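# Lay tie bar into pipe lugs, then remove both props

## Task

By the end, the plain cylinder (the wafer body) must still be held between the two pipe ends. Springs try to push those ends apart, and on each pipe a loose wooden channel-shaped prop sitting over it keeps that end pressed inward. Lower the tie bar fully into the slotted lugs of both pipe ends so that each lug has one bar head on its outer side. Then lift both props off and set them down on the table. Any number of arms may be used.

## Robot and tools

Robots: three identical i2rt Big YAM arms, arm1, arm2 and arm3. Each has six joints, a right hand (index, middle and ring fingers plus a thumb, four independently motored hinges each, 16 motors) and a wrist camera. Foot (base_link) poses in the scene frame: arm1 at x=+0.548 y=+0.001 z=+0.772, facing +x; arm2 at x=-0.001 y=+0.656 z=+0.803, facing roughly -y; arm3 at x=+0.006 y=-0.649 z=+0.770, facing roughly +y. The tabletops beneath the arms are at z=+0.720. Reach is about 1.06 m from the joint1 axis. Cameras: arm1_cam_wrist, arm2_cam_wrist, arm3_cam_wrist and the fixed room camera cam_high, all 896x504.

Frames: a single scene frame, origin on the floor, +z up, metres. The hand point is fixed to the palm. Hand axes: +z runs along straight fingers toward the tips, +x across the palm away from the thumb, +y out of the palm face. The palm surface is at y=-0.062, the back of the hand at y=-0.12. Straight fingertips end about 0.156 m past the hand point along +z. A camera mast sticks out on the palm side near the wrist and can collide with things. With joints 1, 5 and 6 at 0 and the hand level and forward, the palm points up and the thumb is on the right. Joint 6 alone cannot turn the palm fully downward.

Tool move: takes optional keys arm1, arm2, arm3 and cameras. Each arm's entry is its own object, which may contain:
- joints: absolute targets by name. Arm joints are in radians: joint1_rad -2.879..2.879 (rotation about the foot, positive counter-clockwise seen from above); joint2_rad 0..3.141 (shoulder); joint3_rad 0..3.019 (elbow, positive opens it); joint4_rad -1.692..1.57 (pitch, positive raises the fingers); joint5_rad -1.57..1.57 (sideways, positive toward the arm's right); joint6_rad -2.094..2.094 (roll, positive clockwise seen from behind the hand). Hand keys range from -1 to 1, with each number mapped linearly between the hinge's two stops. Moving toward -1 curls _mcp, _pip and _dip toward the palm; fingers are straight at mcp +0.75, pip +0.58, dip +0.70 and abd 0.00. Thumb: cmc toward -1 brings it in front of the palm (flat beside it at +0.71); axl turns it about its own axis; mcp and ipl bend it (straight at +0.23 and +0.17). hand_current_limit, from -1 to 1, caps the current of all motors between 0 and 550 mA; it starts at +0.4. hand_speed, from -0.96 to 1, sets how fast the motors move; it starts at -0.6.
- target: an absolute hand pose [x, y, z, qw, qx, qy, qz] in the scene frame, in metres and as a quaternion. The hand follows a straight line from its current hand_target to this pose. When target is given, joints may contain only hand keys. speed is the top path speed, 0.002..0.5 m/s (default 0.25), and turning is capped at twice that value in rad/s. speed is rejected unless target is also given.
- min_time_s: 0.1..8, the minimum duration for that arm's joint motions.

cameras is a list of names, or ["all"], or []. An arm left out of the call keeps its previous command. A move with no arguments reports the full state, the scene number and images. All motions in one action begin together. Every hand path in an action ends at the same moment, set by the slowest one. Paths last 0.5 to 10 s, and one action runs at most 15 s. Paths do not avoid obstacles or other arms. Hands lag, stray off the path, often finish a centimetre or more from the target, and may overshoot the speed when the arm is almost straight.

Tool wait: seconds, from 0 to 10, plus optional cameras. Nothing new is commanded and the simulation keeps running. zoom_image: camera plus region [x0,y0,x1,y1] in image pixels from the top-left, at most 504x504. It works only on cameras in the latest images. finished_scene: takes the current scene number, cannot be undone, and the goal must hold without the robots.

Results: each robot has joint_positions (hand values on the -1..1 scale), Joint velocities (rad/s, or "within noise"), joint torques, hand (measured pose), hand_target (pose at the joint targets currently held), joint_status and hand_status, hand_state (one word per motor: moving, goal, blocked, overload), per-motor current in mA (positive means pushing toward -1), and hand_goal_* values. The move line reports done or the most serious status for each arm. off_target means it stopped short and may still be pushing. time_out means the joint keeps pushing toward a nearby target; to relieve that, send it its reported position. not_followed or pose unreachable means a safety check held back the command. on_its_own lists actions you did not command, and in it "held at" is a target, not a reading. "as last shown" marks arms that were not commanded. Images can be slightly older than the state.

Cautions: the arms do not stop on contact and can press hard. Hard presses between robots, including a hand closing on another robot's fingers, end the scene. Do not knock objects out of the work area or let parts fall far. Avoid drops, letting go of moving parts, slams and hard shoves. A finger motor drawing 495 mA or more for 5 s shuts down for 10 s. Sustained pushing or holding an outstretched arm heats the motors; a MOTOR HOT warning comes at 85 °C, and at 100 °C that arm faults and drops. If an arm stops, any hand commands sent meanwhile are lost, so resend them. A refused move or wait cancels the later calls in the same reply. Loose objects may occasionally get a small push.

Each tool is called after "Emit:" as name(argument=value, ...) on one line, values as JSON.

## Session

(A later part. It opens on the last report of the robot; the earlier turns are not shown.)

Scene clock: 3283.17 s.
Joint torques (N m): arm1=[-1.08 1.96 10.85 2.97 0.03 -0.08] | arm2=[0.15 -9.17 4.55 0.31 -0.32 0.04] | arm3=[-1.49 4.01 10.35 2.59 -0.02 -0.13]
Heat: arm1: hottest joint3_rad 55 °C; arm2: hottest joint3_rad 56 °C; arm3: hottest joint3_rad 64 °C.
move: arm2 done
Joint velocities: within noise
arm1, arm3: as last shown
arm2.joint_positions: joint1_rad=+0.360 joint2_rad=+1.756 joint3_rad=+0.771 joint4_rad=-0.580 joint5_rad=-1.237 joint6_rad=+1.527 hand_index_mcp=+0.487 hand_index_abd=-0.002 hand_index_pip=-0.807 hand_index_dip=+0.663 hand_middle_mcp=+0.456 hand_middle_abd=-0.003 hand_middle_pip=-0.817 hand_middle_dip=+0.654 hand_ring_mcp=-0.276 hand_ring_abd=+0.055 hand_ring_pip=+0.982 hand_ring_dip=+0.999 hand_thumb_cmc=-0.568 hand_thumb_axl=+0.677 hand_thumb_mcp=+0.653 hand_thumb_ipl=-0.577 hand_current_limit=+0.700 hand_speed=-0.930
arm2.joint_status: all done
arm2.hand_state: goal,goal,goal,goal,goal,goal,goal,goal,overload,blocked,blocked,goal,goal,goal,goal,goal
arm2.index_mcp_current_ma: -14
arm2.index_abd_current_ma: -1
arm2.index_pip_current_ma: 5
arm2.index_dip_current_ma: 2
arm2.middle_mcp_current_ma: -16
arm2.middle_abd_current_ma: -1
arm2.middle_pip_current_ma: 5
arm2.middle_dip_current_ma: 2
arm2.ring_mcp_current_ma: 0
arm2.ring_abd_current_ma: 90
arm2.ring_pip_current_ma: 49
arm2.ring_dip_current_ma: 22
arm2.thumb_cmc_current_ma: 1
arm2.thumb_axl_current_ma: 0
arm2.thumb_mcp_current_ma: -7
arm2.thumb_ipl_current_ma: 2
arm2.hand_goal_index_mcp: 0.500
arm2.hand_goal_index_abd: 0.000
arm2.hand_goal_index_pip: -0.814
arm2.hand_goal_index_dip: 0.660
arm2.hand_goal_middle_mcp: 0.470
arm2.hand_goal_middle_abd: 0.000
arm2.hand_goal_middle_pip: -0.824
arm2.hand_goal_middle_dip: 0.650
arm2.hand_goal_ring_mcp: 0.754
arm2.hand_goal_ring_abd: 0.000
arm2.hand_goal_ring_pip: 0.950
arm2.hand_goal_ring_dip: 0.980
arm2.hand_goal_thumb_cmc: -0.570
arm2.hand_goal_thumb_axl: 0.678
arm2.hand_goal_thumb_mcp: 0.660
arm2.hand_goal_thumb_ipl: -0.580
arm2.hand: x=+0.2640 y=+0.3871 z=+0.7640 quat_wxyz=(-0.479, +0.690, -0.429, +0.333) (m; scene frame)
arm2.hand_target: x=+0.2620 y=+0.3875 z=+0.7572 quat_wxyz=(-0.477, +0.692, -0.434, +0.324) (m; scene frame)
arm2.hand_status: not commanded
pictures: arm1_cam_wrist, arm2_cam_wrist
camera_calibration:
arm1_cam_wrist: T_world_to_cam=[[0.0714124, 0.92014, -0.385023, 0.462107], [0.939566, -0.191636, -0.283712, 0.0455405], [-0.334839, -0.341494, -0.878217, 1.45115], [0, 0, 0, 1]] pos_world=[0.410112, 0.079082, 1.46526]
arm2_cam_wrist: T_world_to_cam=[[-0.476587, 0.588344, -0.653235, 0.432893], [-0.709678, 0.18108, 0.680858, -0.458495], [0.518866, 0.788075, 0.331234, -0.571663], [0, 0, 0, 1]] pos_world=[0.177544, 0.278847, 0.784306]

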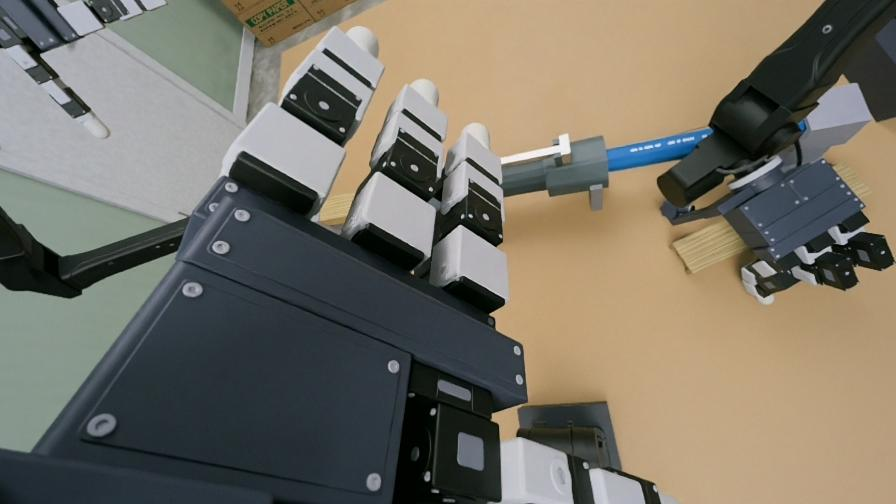

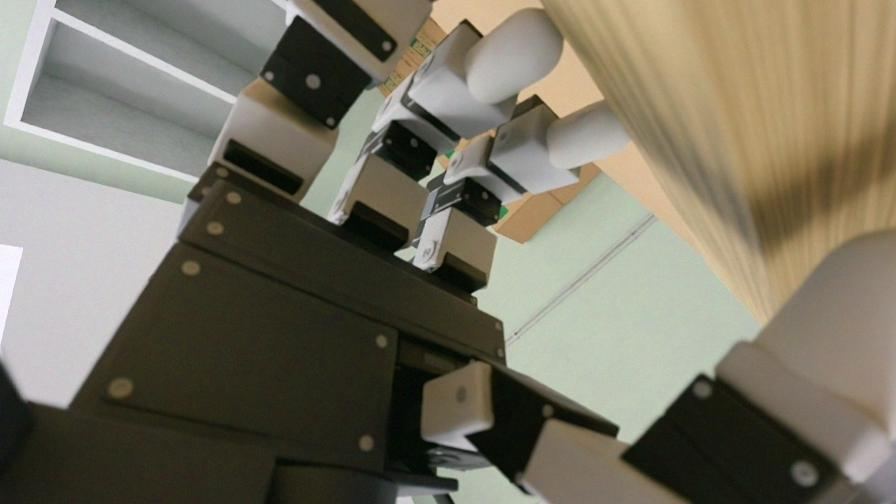

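Emit:
move(arm2={"joints":{"hand_speed":-0.6,"hand_index_mcp":0.75,"hand_middle_mcp":0.75,"hand_thumb_mcp":1.0}})

Emit:
move(arm2={"target":[0.264,0.3875,0.87,-0.479,0.690,-0.429,0.333],"speed":0.08})

Emit:
move(arm2={"target":[0.264,0.39,0.97,-0.479,0.690,-0.429,0.333],"speed":0.12}, cameras=["all"])

Emit:
zoom_image(camera="cam_high", region=[200, 180, 540, 400])

Scene clock: 3291.30 s.
Joint torques (N m): arm1=[-0.97 1.79 10.89 3 0.04 -0.08] | arm2=[0.15 -9.11 4.53 0.31 -0.32 0.04] | arm3=[-1.38 3.96 10.39 2.59 -0.02 -0.13]
Heat: arm1: hottest joint3_rad 55 °C; arm2: hottest joint3_rad 56 °C; arm3: hottest joint3_rad 64 °C.
move: arm2 done
Joint velocities: within noise
arm1, arm3: as last shown
arm2.joint_positions: joint1_rad=+0.360 joint2_rad=+1.756 joint3_rad=+0.771 joint4_rad=-0.580 joint5_rad=-1.237 joint6_rad=+1.527 hand_index_mcp=+0.734 hand_index_abd=-0.002 hand_index_pip=-0.809 hand_index_dip=+0.663 hand_middle_mcp=+0.732 hand_middle_abd=-0.003 hand_middle_pip=-0.819 hand_middle_dip=+0.653 hand_ring_mcp=-0.276 hand_ring_abd=+0.055 hand_ring_pip=+0.982 hand_ring_dip=+0.999 hand_thumb_cmc=-0.568 hand_thumb_axl=+0.677 hand_thumb_mcp=+0.991 hand_thumb_ipl=-0.578 hand_current_limit=+0.700 hand_speed=-0.600
arm2.joint_status: all done
arm2.hand_state: goal,goal,goal,goal,goal,goal,goal,goal,overload,blocked,blocked,goal,goal,goal,goal,goal
arm2.index_mcp_current_ma: -19
arm2.index_abd_current_ma: -1
arm2.index_pip_current_ma: 3
arm2.index_dip_current_ma: 2
arm2.middle_mcp_current_ma: -23
arm2.middle_abd_current_ma: -1
arm2.middle_pip_current_ma: 3
arm2.middle_dip_current_ma: 2
arm2.ring_mcp_current_ma: 0
arm2.ring_abd_current_ma: 90
arm2.ring_pip_current_ma: 49
arm2.ring_dip_current_ma: 22
arm2.thumb_cmc_current_ma: 1
arm2.thumb_axl_current_ma: 0
arm2.thumb_mcp_current_ma: -11
arm2.thumb_ipl_current_ma: 1
arm2.hand_goal_index_mcp: 0.750
arm2.hand_goal_index_abd: 0.000
arm2.hand_goal_index_pip: -0.814
arm2.hand_goal_index_dip: 0.660
arm2.hand_goal_middle_mcp: 0.750
arm2.hand_goal_middle_abd: 0.000
arm2.hand_goal_middle_pip: -0.824
arm2.hand_goal_middle_dip: 0.650
arm2.hand_goal_ring_mcp: 0.754
arm2.hand_goal_ring_abd: 0.000
arm2.hand_goal_ring_pip: 0.950
arm2.hand_goal_ring_dip: 0.980
arm2.hand_goal_thumb_cmc: -0.570
arm2.hand_goal_thumb_axl: 0.678
arm2.hand_goal_thumb_mcp: 1.000
arm2.hand_goal_thumb_ipl: -0.580
arm2.hand: x=+0.2640 y=+0.3871 z=+0.7640 quat_wxyz=(-0.479, +0.690, -0.429, +0.333) (m; scene frame)
arm2.hand_target: x=+0.2620 y=+0.3875 z=+0.7572 quat_wxyz=(-0.477, +0.692, -0.434, +0.324) (m; scene frame)
arm2.hand_status: not commanded
pictures: none

Scene clock: 3293.50 s.
Joint torques (N m): arm1=[-1.32 1.26 10.67 2.99 0.06 -0.08] | arm2=[0.26 -9.88 8.73 -0.25 -1.2 0.08] | arm3=[-1.49 4.01 10.36 2.58 -0.01 -0.13]
Heat: arm1: hottest joint3_rad 55 °C; arm2: hottest joint3_rad 56 °C; arm3: hottest joint3_rad 64 °C.
move: arm2 off_target
Joint velocities: within noise
arm1: as last shown
arm2.joint_positions: joint1_rad=+0.360 joint2_rad=+1.521 joint3_rad=+0.804 joint4_rad=-0.879 joint5_rad=-1.233 joint6_rad=+1.534 hand_index_mcp=+0.734 hand_index_abd=-0.002 hand_index_pip=-0.809 hand_index_dip=+0.663 hand_middle_mcp=+0.732 hand_middle_abd=-0.003 hand_middle_pip=-0.819 hand_middle_dip=+0.653 hand_ring_mcp=-0.257 hand_ring_abd=+0.003 hand_ring_pip=+0.952 hand_ring_dip=+0.983 hand_thumb_cmc=-0.568 hand_thumb_axl=+0.677 hand_thumb_mcp=+0.991 hand_thumb_ipl=-0.578 hand_current_limit=+0.700 hand_speed=-0.600
arm2.joint_status: not commanded
arm2.hand_state: goal,goal,goal,goal,goal,goal,goal,goal,overload,goal,goal,goal,goal,goal,goal,goal
arm2.index_mcp_current_ma: -19
arm2.index_abd_current_ma: -1
arm2.index_pip_current_ma: 3
arm2.index_dip_current_ma: 2
arm2.middle_mcp_current_ma: -23
arm2.middle_abd_current_ma: -1
arm2.middle_pip_current_ma: 3
arm2.middle_dip_current_ma: 2
arm2.ring_mcp_current_ma: 0
arm2.ring_abd_current_ma: 1
arm2.ring_pip_current_ma: 1
arm2.ring_dip_current_ma: 1
arm2.thumb_cmc_current_ma: 1
arm2.thumb_axl_current_ma: 0
arm2.thumb_mcp_current_ma: -10
arm2.thumb_ipl_current_ma: 1
arm2.hand_goal_index_mcp: 0.750
arm2.hand_goal_index_abd: 0.000
arm2.hand_goal_index_pip: -0.814
arm2.hand_goal_index_dip: 0.660
arm2.hand_goal_middle_mcp: 0.750
arm2.hand_goal_middle_abd: 0.000
arm2.hand_goal_middle_pip: -0.824
arm2.hand_goal_middle_dip: 0.650
arm2.hand_goal_ring_mcp: 0.754
arm2.hand_goal_ring_abd: 0.000
arm2.hand_goal_ring_pip: 0.950
arm2.hand_goal_ring_dip: 0.980
arm2.hand_goal_thumb_cmc: -0.570
arm2.hand_goal_thumb_axl: 0.678
arm2.hand_goal_thumb_mcp: 1.000
arm2.hand_goal_thumb_ipl: -0.580
arm2.hand: x=+0.2557 y=+0.4028 z=+0.8535 quat_wxyz=(-0.486, +0.684, -0.439, +0.320) (m; scene frame)
arm2.hand_target: x=+0.2637 y=+0.3881 z=+0.8702 quat_wxyz=(-0.479, +0.690, -0.429, +0.333) (m; scene frame)
arm2.hand_status: off_target (0.024 m and 2.2 deg from the pose sent, 0.106 m and 0.1 deg at the start)
arm3.joint_positions: joint1_rad=+0.443 joint2_rad=+0.524 joint3_rad=+1.325 joint4_rad=-1.149 joint5_rad=-0.043 joint6_rad=+1.166 hand_index_mcp=+0.754 hand_index_abd=+0.001 hand_index_pip=+0.577 hand_index_dip=+0.696 hand_middle_mcp=+0.754 hand_middle_abd=+0.001 hand_middle_pip=+0.577 hand_middle_dip=+0.696 hand_ring_mcp=+0.754 hand_ring_abd=+0.001 hand_ring_pip=+0.577 hand_ring_dip=+0.696 hand_thumb_cmc=+0.714 hand_thumb_axl=+0.677 hand_thumb_mcp=+0.226 hand_thumb_ipl=+0.168 hand_current_limit=+0.400 hand_speed=-0.600
arm3.joint_status: not commanded
arm3.hand_state: goal,goal,goal,goal,goal,goal,goal,goal,goal,goal,goal,goal,goal,goal,goal,goal
arm3.index_mcp_current_ma: 0
arm3.index_abd_current_ma: 0
arm3.index_pip_current_ma: 0
arm3.index_dip_current_ma: 0
arm3.middle_mcp_current_ma: 0
arm3.middle_abd_current_ma: 0
arm3.middle_pip_current_ma: 0
arm3.middle_dip_current_ma: 0
arm3.ring_mcp_current_ma: 0
arm3.ring_abd_current_ma: 0
arm3.ring_pip_current_ma: 0
arm3.ring_dip_current_ma: 0
arm3.thumb_cmc_current_ma: 0
arm3.thumb_axl_current_ma: 0
arm3.thumb_mcp_current_ma: 0
arm3.thumb_ipl_current_ma: 0
arm3.hand_goal_index_mcp: 0.754
arm3.hand_goal_index_abd: 0.000
arm3.hand_goal_index_pip: 0.576
arm3.hand_goal_index_dip: 0.696
arm3.hand_goal_middle_mcp: 0.754
arm3.hand_goal_middle_abd: 0.000
arm3.hand_goal_middle_pip: 0.576
arm3.hand_goal_middle_dip: 0.696
arm3.hand_goal_ring_mcp: 0.754
arm3.hand_goal_ring_abd: 0.000
arm3.hand_goal_ring_pip: 0.576
arm3.hand_goal_ring_dip: 0.696
arm3.hand_goal_thumb_cmc: 0.714
arm3.hand_goal_thumb_axl: 0.678
arm3.hand_goal_thumb_mcp: 0.226
arm3.hand_goal_thumb_ipl: 0.168
arm3.hand: x=-0.0297 y=-0.4101 z=+1.3519 quat_wxyz=(-0.439, +0.259, +0.773, +0.379) (m; scene frame)
arm3.hand_target: x=-0.0277 y=-0.4139 z=+1.3638 quat_wxyz=(-0.447, +0.257, +0.765, +0.386) (m; scene frame)
arm3.hand_status: not commanded
pictures: none

Scene clock: 3295.20 s.
Joint torques (N m): arm1=[-2.67 1.85 10.63 2.8 0 -0.08] | arm2=[0.67 -8.94 10.45 -0.27 -1.2 0.02] | arm3=[-1.55 3.9 10.37 2.58 -0.02 -0.13]
Heat: arm1: hottest joint3_rad 55 °C; arm2: hottest joint3_rad 56 °C; arm3: hottest joint3_rad 64 °C.
move: arm2 off_target
Joint velocities: within noise
arm1, arm3: as last shown
arm2.joint_positions: joint1_rad=+0.360 joint2_rad=+1.364 joint3_rad=+0.938 joint4_rad=-1.158 joint5_rad=-1.233 joint6_rad=+1.557 hand_index_mcp=+0.734 hand_index_abd=-0.002 hand_index_pip=-0.809 hand_index_dip=+0.663 hand_middle_mcp=+0.732 hand_middle_abd=-0.003 hand_middle_pip=-0.819 hand_middle_dip=+0.653 hand_ring_mcp=-0.257 hand_ring_abd=+0.003 hand_ring_pip=+0.952 hand_ring_dip=+0.983 hand_thumb_cmc=-0.568 hand_thumb_axl=+0.677 hand_thumb_mcp=+0.991 hand_thumb_ipl=-0.578 hand_current_limit=+0.700 hand_speed=-0.600
arm2.joint_status: not commanded
arm2.hand_state: goal,goal,goal,goal,goal,goal,goal,goal,overload,goal,goal,goal,goal,goal,goal,goal
arm2.index_mcp_current_ma: -18
arm2.index_abd_current_ma: -1
arm2.index_pip_current_ma: 3
arm2.index_dip_current_ma: 2
arm2.middle_mcp_current_ma: -23
arm2.middle_abd_current_ma: -1
arm2.middle_pip_current_ma: 3
arm2.middle_dip_current_ma: 2
arm2.ring_mcp_current_ma: 0
arm2.ring_abd_current_ma: 1
arm2.ring_pip_current_ma: 1
arm2.ring_dip_current_ma: 1
arm2.thumb_cmc_current_ma: 1
arm2.thumb_axl_current_ma: 0
arm2.thumb_mcp_current_ma: -10
arm2.thumb_ipl_current_ma: 1
arm2.hand_goal_index_mcp: 0.750
arm2.hand_goal_index_abd: 0.000
arm2.hand_goal_index_pip: -0.814
arm2.hand_goal_index_dip: 0.660
arm2.hand_goal_middle_mcp: 0.750
arm2.hand_goal_middle_abd: 0.000
arm2.hand_goal_middle_pip: -0.824
arm2.hand_goal_middle_dip: 0.650
arm2.hand_goal_ring_mcp: 0.754
arm2.hand_goal_ring_abd: 0.000
arm2.hand_goal_ring_pip: 0.950
arm2.hand_goal_ring_dip: 0.980
arm2.hand_goal_thumb_cmc: -0.570
arm2.hand_goal_thumb_axl: 0.678
arm2.hand_goal_thumb_mcp: 1.000
arm2.hand_goal_thumb_ipl: -0.580
arm2.hand: x=+0.2550 y=+0.4026 z=+0.9499 quat_wxyz=(-0.487, +0.681, -0.444, +0.318) (m; scene frame)
arm2.hand_target: x=+0.2636 y=+0.3909 z=+0.9700 quat_wxyz=(-0.479, +0.690, -0.429, +0.333) (m; scene frame)
arm2.hand_status: off_target (0.025 m and 2.8 deg from the pose sent, 0.118 m and 2.2 deg at the start)
pictures: arm1_cam_wrist, arm2_cam_wrist, arm3_cam_wrist, cam_high
camera_calibration:
arm1_cam_wrist: T_world_to_cam=[[0.0714124, 0.92014, -0.385023, 0.462107], [0.939566, -0.191636, -0.283712, 0.0455405], [-0.334839, -0.341494, -0.878217, 1.45115], [0, 0, 0, 1]] pos_world=[0.410112, 0.079082, 1.46526]
arm2_cam_wrist: T_world_to_cam=[[-0.485096, 0.619439, -0.617234, 0.49639], [-0.692539, 0.158832, 0.703678, -0.611283], [0.533922, 0.76881, 0.351937, -0.656489], [0, 0, 0, 1]] pos_world=[0.167973, 0.294324, 0.967577]
arm3_cam_wrist: T_world_to_cam=[[0.810214, 0.325278, -0.487593, 0.855092], [0.213913, -0.938597, -0.270695, -0.0694927], [-0.545705, 0.115019, -0.830046, 1.27389], [0, 0, 0, 1]] pos_world=[0.0172263, -0.489889, 1.45551]

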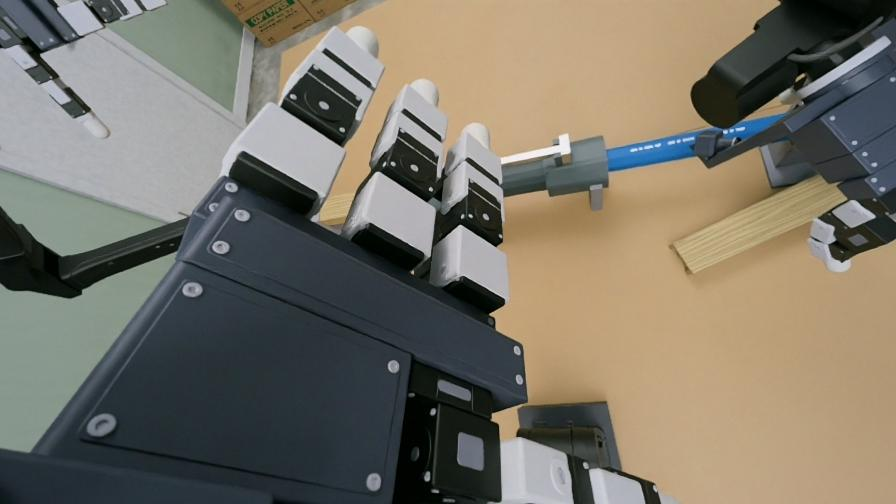

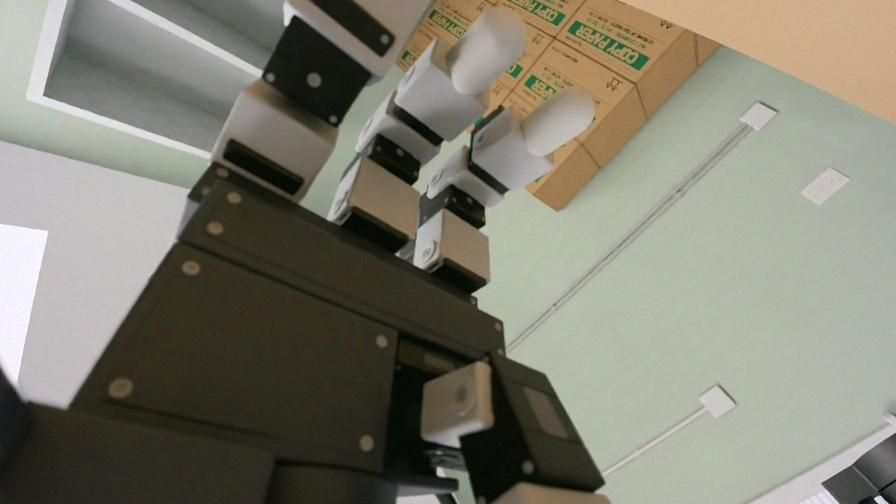

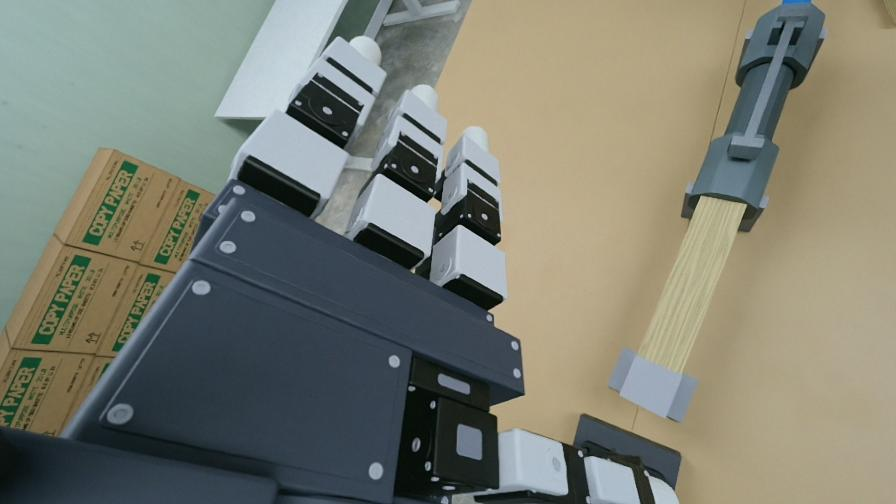

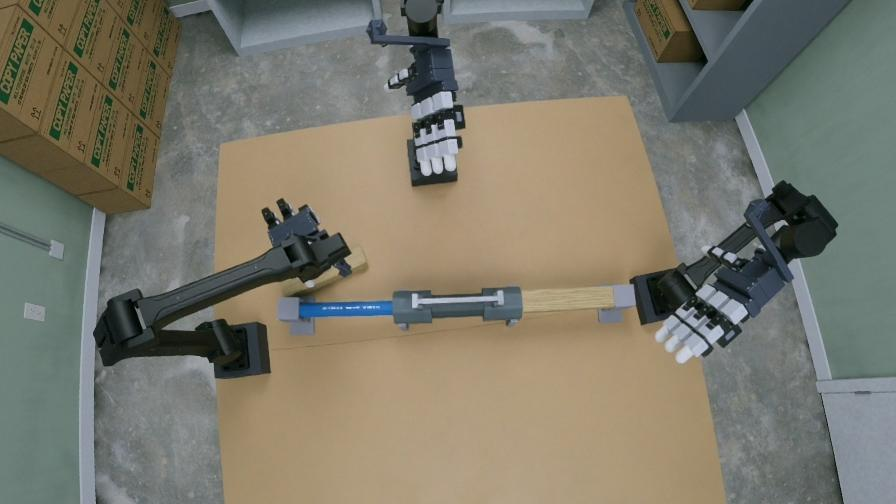

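Scaled by 1.482 from the camera's 896x504 image, which has a finer 1280x720 frame.

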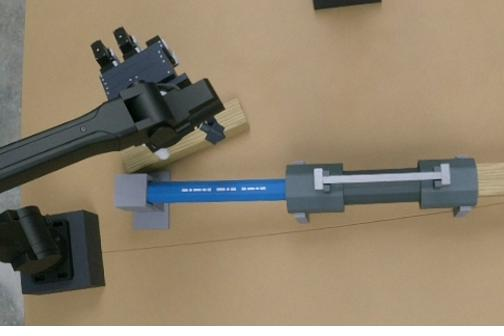

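Emit:
move(arm1={"joints":{"joint1_rad":0.75},"min_time_s":3}, arm2={"joints":{"joint1_rad":0.8,"joint2_rad":1.2},"min_time_s":4}, arm3={"target":[-0.08,-0.32,1.10,-0.4751,0.5658,0.5167,-0.4335],"speed":0.25,"joints":{"hand_current_limit":0.7,"hand_thumb_cmc":-0.57,"hand_index_mcp":0.75,"hand_middle_mcp":0.75,"hand_ring_mcp":0.75,"hand_index_pip":-0.836,"hand_middle_pip":-0.836,"hand_ring_pip":-0.836,"hand_index_dip":0.677,"hand_middle_dip":0.677,"hand_ring_dip":0.677,"hand_thumb_mcp":1.0,"hand_thumb_ipl":-0.6}}, cameras=["all"])

Emit:
zoom_image(camera="cam_high", region=[240, 180, 440, 360])

Scene clock: 3333.50 s.
Joint torques (N m): arm1=[-0.44 1.38 10.78 2.81 0.03 -0.08] | arm2=[0.97 -7.94 11.06 -0.03 -1.17 -0.02] | arm3=[-2.14 -5.66 8.7 -0.21 -1.16 0.09]
Heat: arm1: hottest joint3_rad 55 °C; arm2: hottest joint3_rad 64 °C; arm3: hottest joint3_rad 64 °C.
move: arm1 done; arm2 done; arm3 off_target
Joint velocities: within noise
arm1.joint_positions: joint1_rad=+0.739 joint2_rad=+0.529 joint3_rad=+1.363 joint4_rad=-1.256 joint5_rad=-0.064 joint6_rad=+1.052 hand_index_mcp=+0.756 hand_index_abd=+0.001 hand_index_pip=+0.577 hand_index_dip=+0.696 hand_middle_mcp=+0.756 hand_middle_abd=+0.001 hand_middle_pip=+0.577 hand_middle_dip=+0.696 hand_ring_mcp=+0.756 hand_ring_abd=+0.001 hand_ring_pip=+0.577 hand_ring_dip=+0.696 hand_thumb_cmc=+0.715 hand_thumb_axl=+0.677 hand_thumb_mcp=+0.226 hand_thumb_ipl=+0.168 hand_current_limit=+0.400 hand_speed=-0.600
arm1.joint_status: all done
arm1.hand_state: goal,goal,goal,goal,goal,goal,goal,goal,goal,goal,goal,goal,goal,goal,goal,goal
arm1.index_mcp_current_ma: 5
arm1.index_abd_current_ma: 1
arm1.index_pip_current_ma: 1
arm1.index_dip_current_ma: 0
arm1.middle_mcp_current_ma: 5
arm1.middle_abd_current_ma: 1
arm1.middle_pip_current_ma: 1
arm1.middle_dip_current_ma: 0
arm1.ring_mcp_current_ma: 5
arm1.ring_abd_current_ma: 1
arm1.ring_pip_current_ma: 1
arm1.ring_dip_current_ma: 0
arm1.thumb_cmc_current_ma: 3
arm1.thumb_axl_current_ma: -2
arm1.thumb_mcp_current_ma: 0
arm1.thumb_ipl_current_ma: -1
arm1.hand_goal_index_mcp: 0.754
arm1.hand_goal_index_abd: 0.000
arm1.hand_goal_index_pip: 0.576
arm1.hand_goal_index_dip: 0.696
arm1.hand_goal_middle_mcp: 0.754
arm1.hand_goal_middle_abd: 0.000
arm1.hand_goal_middle_pip: 0.576
arm1.hand_goal_middle_dip: 0.696
arm1.hand_goal_ring_mcp: 0.754
arm1.hand_goal_ring_abd: 0.000
arm1.hand_goal_ring_pip: 0.576
arm1.hand_goal_ring_dip: 0.696
arm1.hand_goal_thumb_cmc: 0.714
arm1.hand_goal_thumb_axl: 0.678
arm1.hand_goal_thumb_mcp: 0.226
arm1.hand_goal_thumb_ipl: 0.168
arm1.hand: x=+0.3325 y=-0.0950 z=+1.3528 quat_wxyz=(-0.538, -0.506, +0.669, -0.084) (m; scene frame)
arm1.hand_target: x=+0.3367 y=-0.0946 z=+1.3622 quat_wxyz=(-0.547, -0.506, +0.661, -0.088) (m; scene frame)
arm1.hand_status: not commanded
arm2.joint_positions: joint1_rad=+0.788 joint2_rad=+1.215 joint3_rad=+0.938 joint4_rad=-1.158 joint5_rad=-1.233 joint6_rad=+1.557 hand_index_mcp=+0.734 hand_index_abd=-0.002 hand_index_pip=-0.809 hand_index_dip=+0.663 hand_middle_mcp=+0.732 hand_middle_abd=-0.003 hand_middle_pip=-0.819 hand_middle_dip=+0.653 hand_ring_mcp=-0.257 hand_ring_abd=+0.003 hand_ring_pip=+0.952 hand_ring_dip=+0.983 hand_thumb_cmc=-0.568 hand_thumb_axl=+0.677 hand_thumb_mcp=+0.991 hand_thumb_ipl=-0.578 hand_current_limit=+0.700 hand_speed=-0.600
arm2.joint_status: all done
arm2.hand_state: goal,goal,goal,goal,goal,goal,goal,goal,overload,goal,goal,goal,goal,goal,goal,goal
arm2.index_mcp_current_ma: -18
arm2.index_abd_current_ma: -1
arm2.index_pip_current_ma: 3
arm2.index_dip_current_ma: 2
arm2.middle_mcp_current_ma: -23
arm2.middle_abd_current_ma: -1
arm2.middle_pip_current_ma: 3
arm2.middle_dip_current_ma: 2
arm2.ring_mcp_current_ma: 0
arm2.ring_abd_current_ma: 1
arm2.ring_pip_current_ma: 1
arm2.ring_dip_current_ma: 1
arm2.thumb_cmc_current_ma: 1
arm2.thumb_axl_current_ma: 0
arm2.thumb_mcp_current_ma: -10
arm2.thumb_ipl_current_ma: 1
arm2.hand_goal_index_mcp: 0.750
arm2.hand_goal_index_abd: 0.000
arm2.hand_goal_index_pip: -0.814
arm2.hand_goal_index_dip: 0.660
arm2.hand_goal_middle_mcp: 0.750
arm2.hand_goal_middle_abd: 0.000
arm2.hand_goal_middle_pip: -0.824
arm2.hand_goal_middle_dip: 0.650
arm2.hand_goal_ring_mcp: 0.754
arm2.hand_goal_ring_abd: 0.000
arm2.hand_goal_ring_pip: 0.950
arm2.hand_goal_ring_dip: 0.980
arm2.hand_goal_thumb_cmc: -0.570
arm2.hand_goal_thumb_axl: 0.678
arm2.hand_goal_thumb_mcp: 1.000
arm2.hand_goal_thumb_ipl: -0.580
arm2.hand: x=+0.3319 y=+0.5354 z=+0.9969 quat_wxyz=(-0.519, +0.774, -0.248, +0.265) (m; scene frame)
arm2.hand_target: x=+0.3422 y=+0.5320 z=+1.0212 quat_wxyz=(-0.513, +0.778, -0.228, +0.282) (m; scene frame)
arm2.hand_status: not commanded
arm3.joint_positions: joint1_rad=-0.229 joint2_rad=+1.224 joint3_rad=+1.260 joint4_rad=-1.684 joint5_rad=-1.353 joint6_rad=+1.455 hand_index_mcp=+0.746 hand_index_abd=+0.001 hand_index_pip=-0.832 hand_index_dip=+0.681 hand_middle_mcp=+0.745 hand_middle_abd=+0.001 hand_middle_pip=-0.833 hand_middle_dip=+0.681 hand_ring_mcp=+0.745 hand_ring_abd=+0.001 hand_ring_pip=-0.833 hand_ring_dip=+0.681 hand_thumb_cmc=-0.568 hand_thumb_axl=+0.677 hand_thumb_mcp=+0.995 hand_thumb_ipl=-0.599 hand_current_limit=+0.700 hand_speed=-0.600
arm3.joint_status: all done
arm3.hand_state: goal,goal,goal,goal,goal,goal,goal,goal,goal,goal,goal,goal,goal,goal,goal,goal
arm3.index_mcp_current_ma: -2
arm3.index_abd_current_ma: 0
arm3.index_pip_current_ma: 1
arm3.index_dip_current_ma: 1
arm3.middle_mcp_current_ma: -2
arm3.middle_abd_current_ma: 0
arm3.middle_pip_current_ma: 1
arm3.middle_dip_current_ma: 1
arm3.ring_mcp_current_ma: -2
arm3.ring_abd_current_ma: 0
arm3.ring_pip_current_ma: 1
arm3.ring_dip_current_ma: 1
arm3.thumb_cmc_current_ma: 1
arm3.thumb_axl_current_ma: 0
arm3.thumb_mcp_current_ma: -3
arm3.thumb_ipl_current_ma: 0
arm3.hand_goal_index_mcp: 0.750
arm3.hand_goal_index_abd: 0.000
arm3.hand_goal_index_pip: -0.836
arm3.hand_goal_index_dip: 0.678
arm3.hand_goal_middle_mcp: 0.750
arm3.hand_goal_middle_abd: 0.000
arm3.hand_goal_middle_pip: -0.836
arm3.hand_goal_middle_dip: 0.678
arm3.hand_goal_ring_mcp: 0.750
arm3.hand_goal_ring_abd: 0.000
arm3.hand_goal_ring_pip: -0.836
arm3.hand_goal_ring_dip: 0.678
arm3.hand_goal_thumb_cmc: -0.570
arm3.hand_goal_thumb_axl: 0.678
arm3.hand_goal_thumb_mcp: 1.000
arm3.hand_goal_thumb_ipl: -0.600
arm3.hand: x=-0.0833 y=-0.3189 z=+1.1026 quat_wxyz=(-0.490, +0.582, +0.515, -0.395) (m; scene frame)
arm3.hand_target: x=-0.0810 y=-0.3198 z=+1.0999 quat_wxyz=(-0.486, +0.590, +0.504, -0.402) (m; scene frame)
arm3.hand_status: off_target (0.004 m and 5.1 deg from the pose sent, 0.272 m and 107.7 deg at the start; a joint's target at an end of its range on 45 of 136 steps)
pictures: arm1_cam_wrist, arm2_cam_wrist, arm3_cam_wrist, cam_high
camera_calibration:
arm1_cam_wrist: T_world_to_cam=[[-0.595028, 0.706711, -0.382755, 0.825602], [0.803705, 0.523063, -0.28366, 0.119501], [-0.000261056, -0.476408, -0.879224, 1.2687], [0, 0, 0, 1]] pos_world=[0.395544, -0.0415526, 1.46537]
arm2_cam_wrist: T_world_to_cam=[[-0.622126, 0.294597, -0.725377, 0.807718], [-0.771474, -0.0728402, 0.632078, -0.390576], [0.133371, 0.952842, 0.272589, -0.702751], [0, 0, 0, 1]] pos_world=[0.29491, 0.40321, 1.02434]
arm3_cam_wrist: T_world_to_cam=[[-0.0294158, -0.770076, -0.637273, 0.493052], [0.583455, -0.530895, 0.614598, -0.855213], [-0.811612, -0.353742, 0.464922, -0.572335], [0, 0, 0, 1]] pos_world=[0.0489681, -0.276799, 1.10591]

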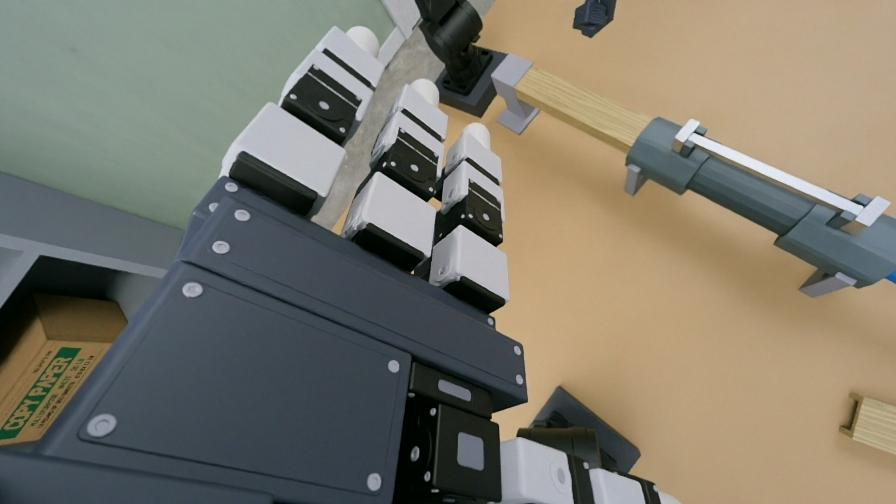

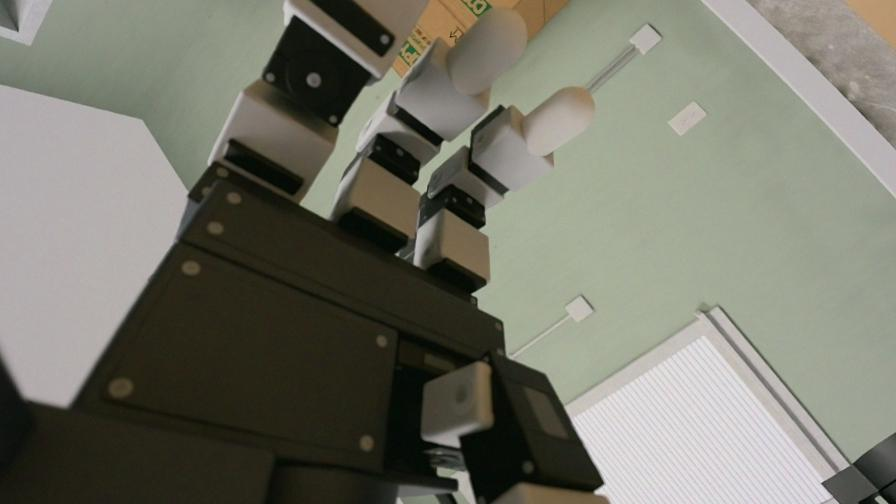

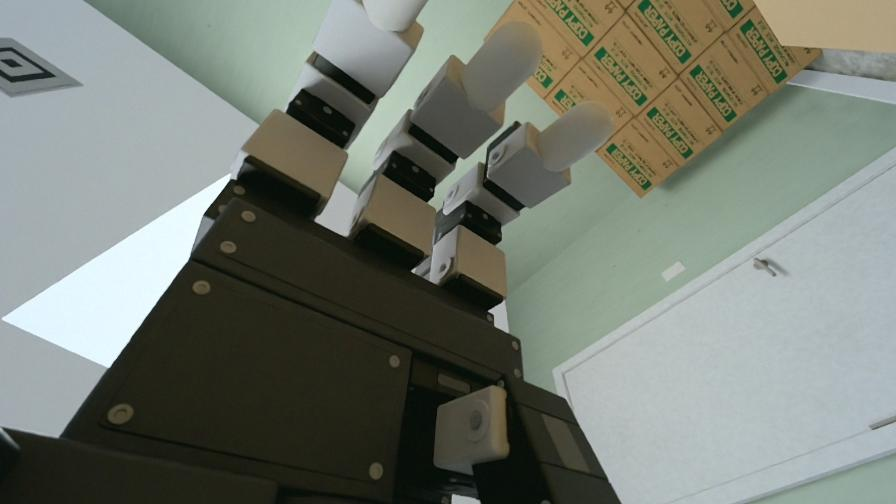

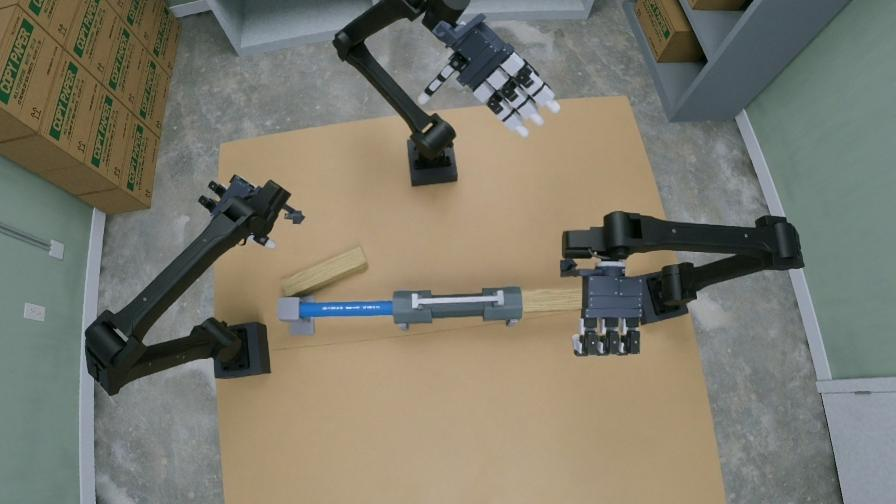

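Scaled by 2.520 from the camera's 896x504 image, which has a finer 1280x720 frame.

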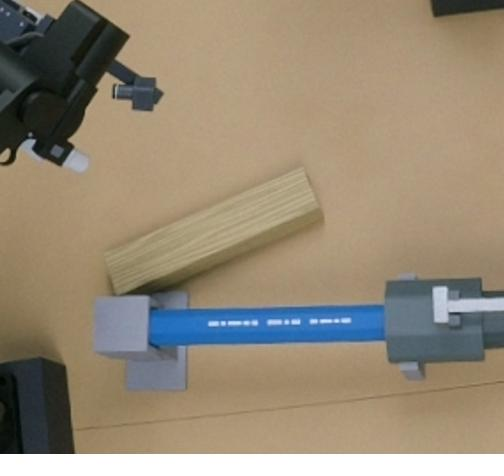

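Emit:
zoom_image(camera="cam_high", region=[270, 270, 340, 340])

Scaled by 7.200 from the camera's 896x504 image, which has a finer 1280x720 frame.

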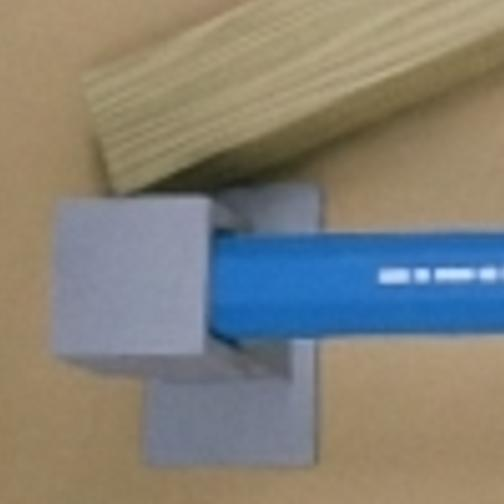

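Emit:
move(arm2={"joints":{"joint1_rad":0.36,"joint2_rad":1.364},"min_time_s":3}, arm3={"target":[-0.05,-0.29,0.95,-0.4751,0.5658,0.5167,-0.4335],"speed":0.12}, cameras=["arm1_cam_wrist","arm3_cam_wrist","cam_high"])

Emit:
zoom_image(camera="arm1_cam_wrist", region=[480, 0, 704, 200])

Scene clock: 3382.40 s.
Joint torques (N m): arm1=[0.15 2.2 10.5 2.76 0.06 -0.11] | arm2=[-1.03 -7.12 10.52 -0.25 -1.18 0.01] | arm3=[-2.08 -8.06 7.39 -0.79 -0.82 -0.11]
Heat: arm1: hottest joint3_rad 55 °C; arm2: hottest joint3_rad 69 °C; arm3: hottest joint3_rad 66 °C.
move: arm2 done; arm3 off_target
Joint velocities: within noise
arm1: as last shown
arm2.joint_positions: joint1_rad=+0.371 joint2_rad=+1.351 joint3_rad=+0.938 joint4_rad=-1.158 joint5_rad=-1.233 joint6_rad=+1.557 hand_index_mcp=+0.735 hand_index_abd=-0.002 hand_index_pip=-0.809 hand_index_dip=+0.663 hand_middle_mcp=+0.732 hand_middle_abd=-0.003 hand_middle_pip=-0.819 hand_middle_dip=+0.653 hand_ring_mcp=-0.257 hand_ring_abd=+0.003 hand_ring_pip=+0.952 hand_ring_dip=+0.983 hand_thumb_cmc=-0.568 hand_thumb_axl=+0.677 hand_thumb_mcp=+0.991 hand_thumb_ipl=-0.578 hand_current_limit=+0.700 hand_speed=-0.600
arm2.joint_status: all done
arm2.hand_state: goal,goal,goal,goal,goal,goal,goal,goal,overload,goal,goal,goal,goal,goal,goal,goal
arm2.index_mcp_current_ma: -18
arm2.index_abd_current_ma: -1
arm2.index_pip_current_ma: 3
arm2.index_dip_current_ma: 2
arm2.middle_mcp_current_ma: -22
arm2.middle_abd_current_ma: -1
arm2.middle_pip_current_ma: 3
arm2.middle_dip_current_ma: 2
arm2.ring_mcp_current_ma: 0
arm2.ring_abd_current_ma: 1
arm2.ring_pip_current_ma: 1
arm2.ring_dip_current_ma: 1
arm2.thumb_cmc_current_ma: 1
arm2.thumb_axl_current_ma: 0
arm2.thumb_mcp_current_ma: -10
arm2.thumb_ipl_current_ma: 1
arm2.hand_goal_index_mcp: 0.750
arm2.hand_goal_index_abd: 0.000
arm2.hand_goal_index_pip: -0.814
arm2.hand_goal_index_dip: 0.660
arm2.hand_goal_middle_mcp: 0.750
arm2.hand_goal_middle_abd: 0.000
arm2.hand_goal_middle_pip: -0.824
arm2.hand_goal_middle_dip: 0.650
arm2.hand_goal_ring_mcp: 0.754
arm2.hand_goal_ring_abd: 0.000
arm2.hand_goal_ring_pip: 0.950
arm2.hand_goal_ring_dip: 0.980
arm2.hand_goal_thumb_cmc: -0.570
arm2.hand_goal_thumb_axl: 0.678
arm2.hand_goal_thumb_mcp: 1.000
arm2.hand_goal_thumb_ipl: -0.580
arm2.hand: x=+0.2577 y=+0.4055 z=+0.9537 quat_wxyz=(-0.486, +0.685, -0.437, +0.320) (m; scene frame)
arm2.hand_target: x=+0.2615 y=+0.3883 z=+0.9669 quat_wxyz=(-0.480, +0.686, -0.434, +0.332) (m; scene frame)
arm2.hand_status: not commanded
arm3.joint_positions: joint1_rad=-0.293 joint2_rad=+1.494 joint3_rad=+1.093 joint4_rad=-1.686 joint5_rad=-1.324 joint6_rad=+1.032 hand_index_mcp=+0.746 hand_index_abd=+0.001 hand_index_pip=-0.832 hand_index_dip=+0.681 hand_middle_mcp=+0.745 hand_middle_abd=+0.001 hand_middle_pip=-0.833 hand_middle_dip=+0.681 hand_ring_mcp=+0.745 hand_ring_abd=+0.001 hand_ring_pip=-0.833 hand_ring_dip=+0.681 hand_thumb_cmc=-0.568 hand_thumb_axl=+0.677 hand_thumb_mcp=+0.995 hand_thumb_ipl=-0.599 hand_current_limit=+0.700 hand_speed=-0.600
arm3.joint_status: not commanded
arm3.hand_state: goal,goal,goal,goal,goal,goal,goal,goal,goal,goal,goal,goal,goal,goal,goal,goal
arm3.index_mcp_current_ma: -2
arm3.index_abd_current_ma: 0
arm3.index_pip_current_ma: 1
arm3.index_dip_current_ma: 1
arm3.middle_mcp_current_ma: -2
arm3.middle_abd_current_ma: 0
arm3.middle_pip_current_ma: 1
arm3.middle_dip_current_ma: 1
arm3.ring_mcp_current_ma: -2
arm3.ring_abd_current_ma: 0
arm3.ring_pip_current_ma: 1
arm3.ring_dip_current_ma: 1
arm3.thumb_cmc_current_ma: 1
arm3.thumb_axl_current_ma: 0
arm3.thumb_mcp_current_ma: -3
arm3.thumb_ipl_current_ma: 0
arm3.hand_goal_index_mcp: 0.750
arm3.hand_goal_index_abd: 0.000
arm3.hand_goal_index_pip: -0.836
arm3.hand_goal_index_dip: 0.678
arm3.hand_goal_middle_mcp: 0.750
arm3.hand_goal_middle_abd: 0.000
arm3.hand_goal_middle_pip: -0.836
arm3.hand_goal_middle_dip: 0.678
arm3.hand_goal_ring_mcp: 0.750
arm3.hand_goal_ring_abd: 0.000
arm3.hand_goal_ring_pip: -0.836
arm3.hand_goal_ring_dip: 0.678
arm3.hand_goal_thumb_cmc: -0.570
arm3.hand_goal_thumb_axl: 0.678
arm3.hand_goal_thumb_mcp: 1.000
arm3.hand_goal_thumb_ipl: -0.600
arm3.hand: x=-0.0538 y=-0.2893 z=+0.9539 quat_wxyz=(-0.477, +0.577, +0.518, -0.413) (m; scene frame)
arm3.hand_target: x=-0.0507 y=-0.2899 z=+0.9498 quat_wxyz=(-0.475, +0.581, +0.514, -0.415) (m; scene frame)
arm3.hand_status: off_target (0.005 m and 2.7 deg from the pose sent, 0.159 m and 5.1 deg at the start; a joint's target at an end of its range on 103 of 103 steps)
pictures: arm1_cam_wrist, arm3_cam_wrist, cam_high
camera_calibration:
arm1_cam_wrist: T_world_to_cam=[[-0.595028, 0.706711, -0.382755, 0.825602], [0.803705, 0.523063, -0.28366, 0.119501], [-0.000261056, -0.476408, -0.879224, 1.2687], [0, 0, 0, 1]] pos_world=[0.395544, -0.0415526, 1.46537]
arm3_cam_wrist: T_world_to_cam=[[-0.0052378, -0.787375, -0.616453, 0.398389], [0.606117, -0.492814, 0.624305, -0.76235], [-0.795358, -0.370373, 0.479822, -0.486874], [0, 0, 0, 1]] pos_world=[0.0769211, -0.24234, 0.95514]

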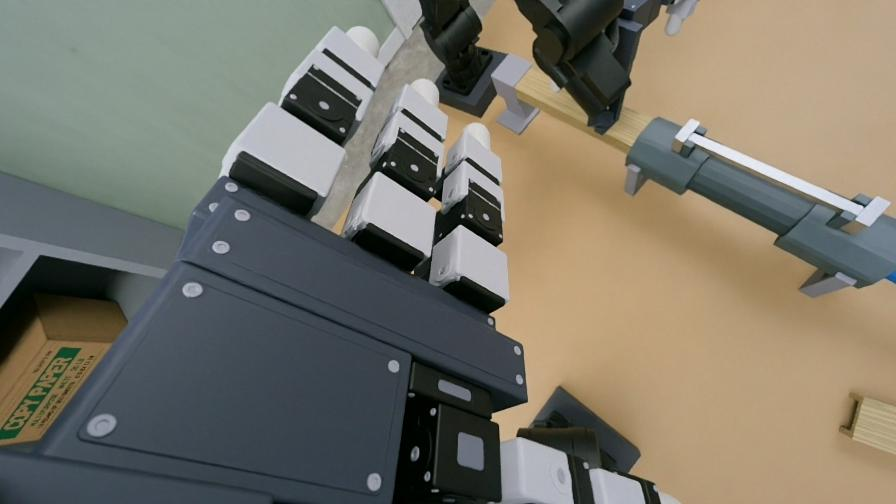

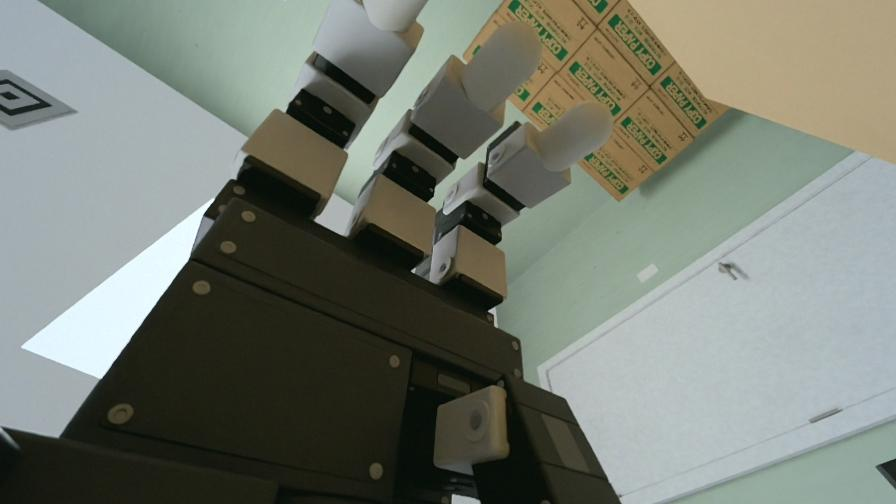

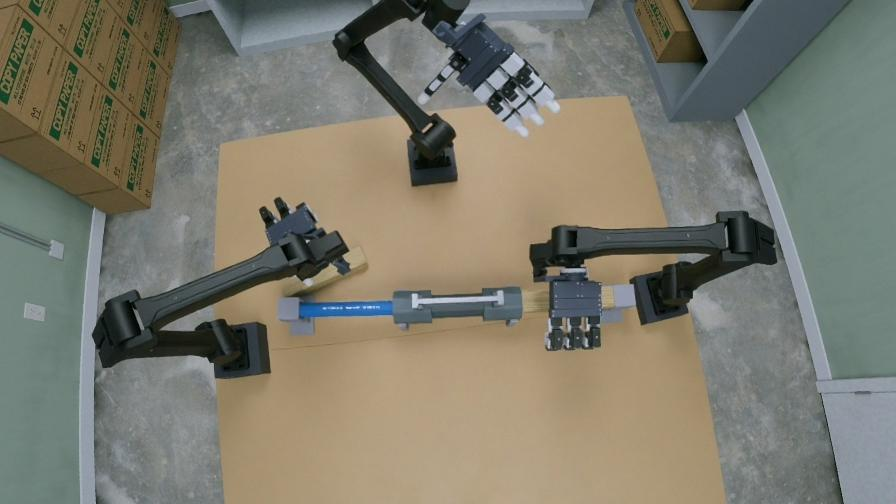

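Scaled by 2.250 from the camera's 896x504 image, which has a finer 1280x720 frame.

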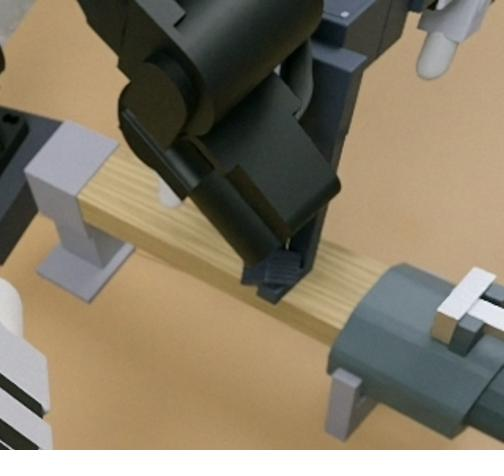

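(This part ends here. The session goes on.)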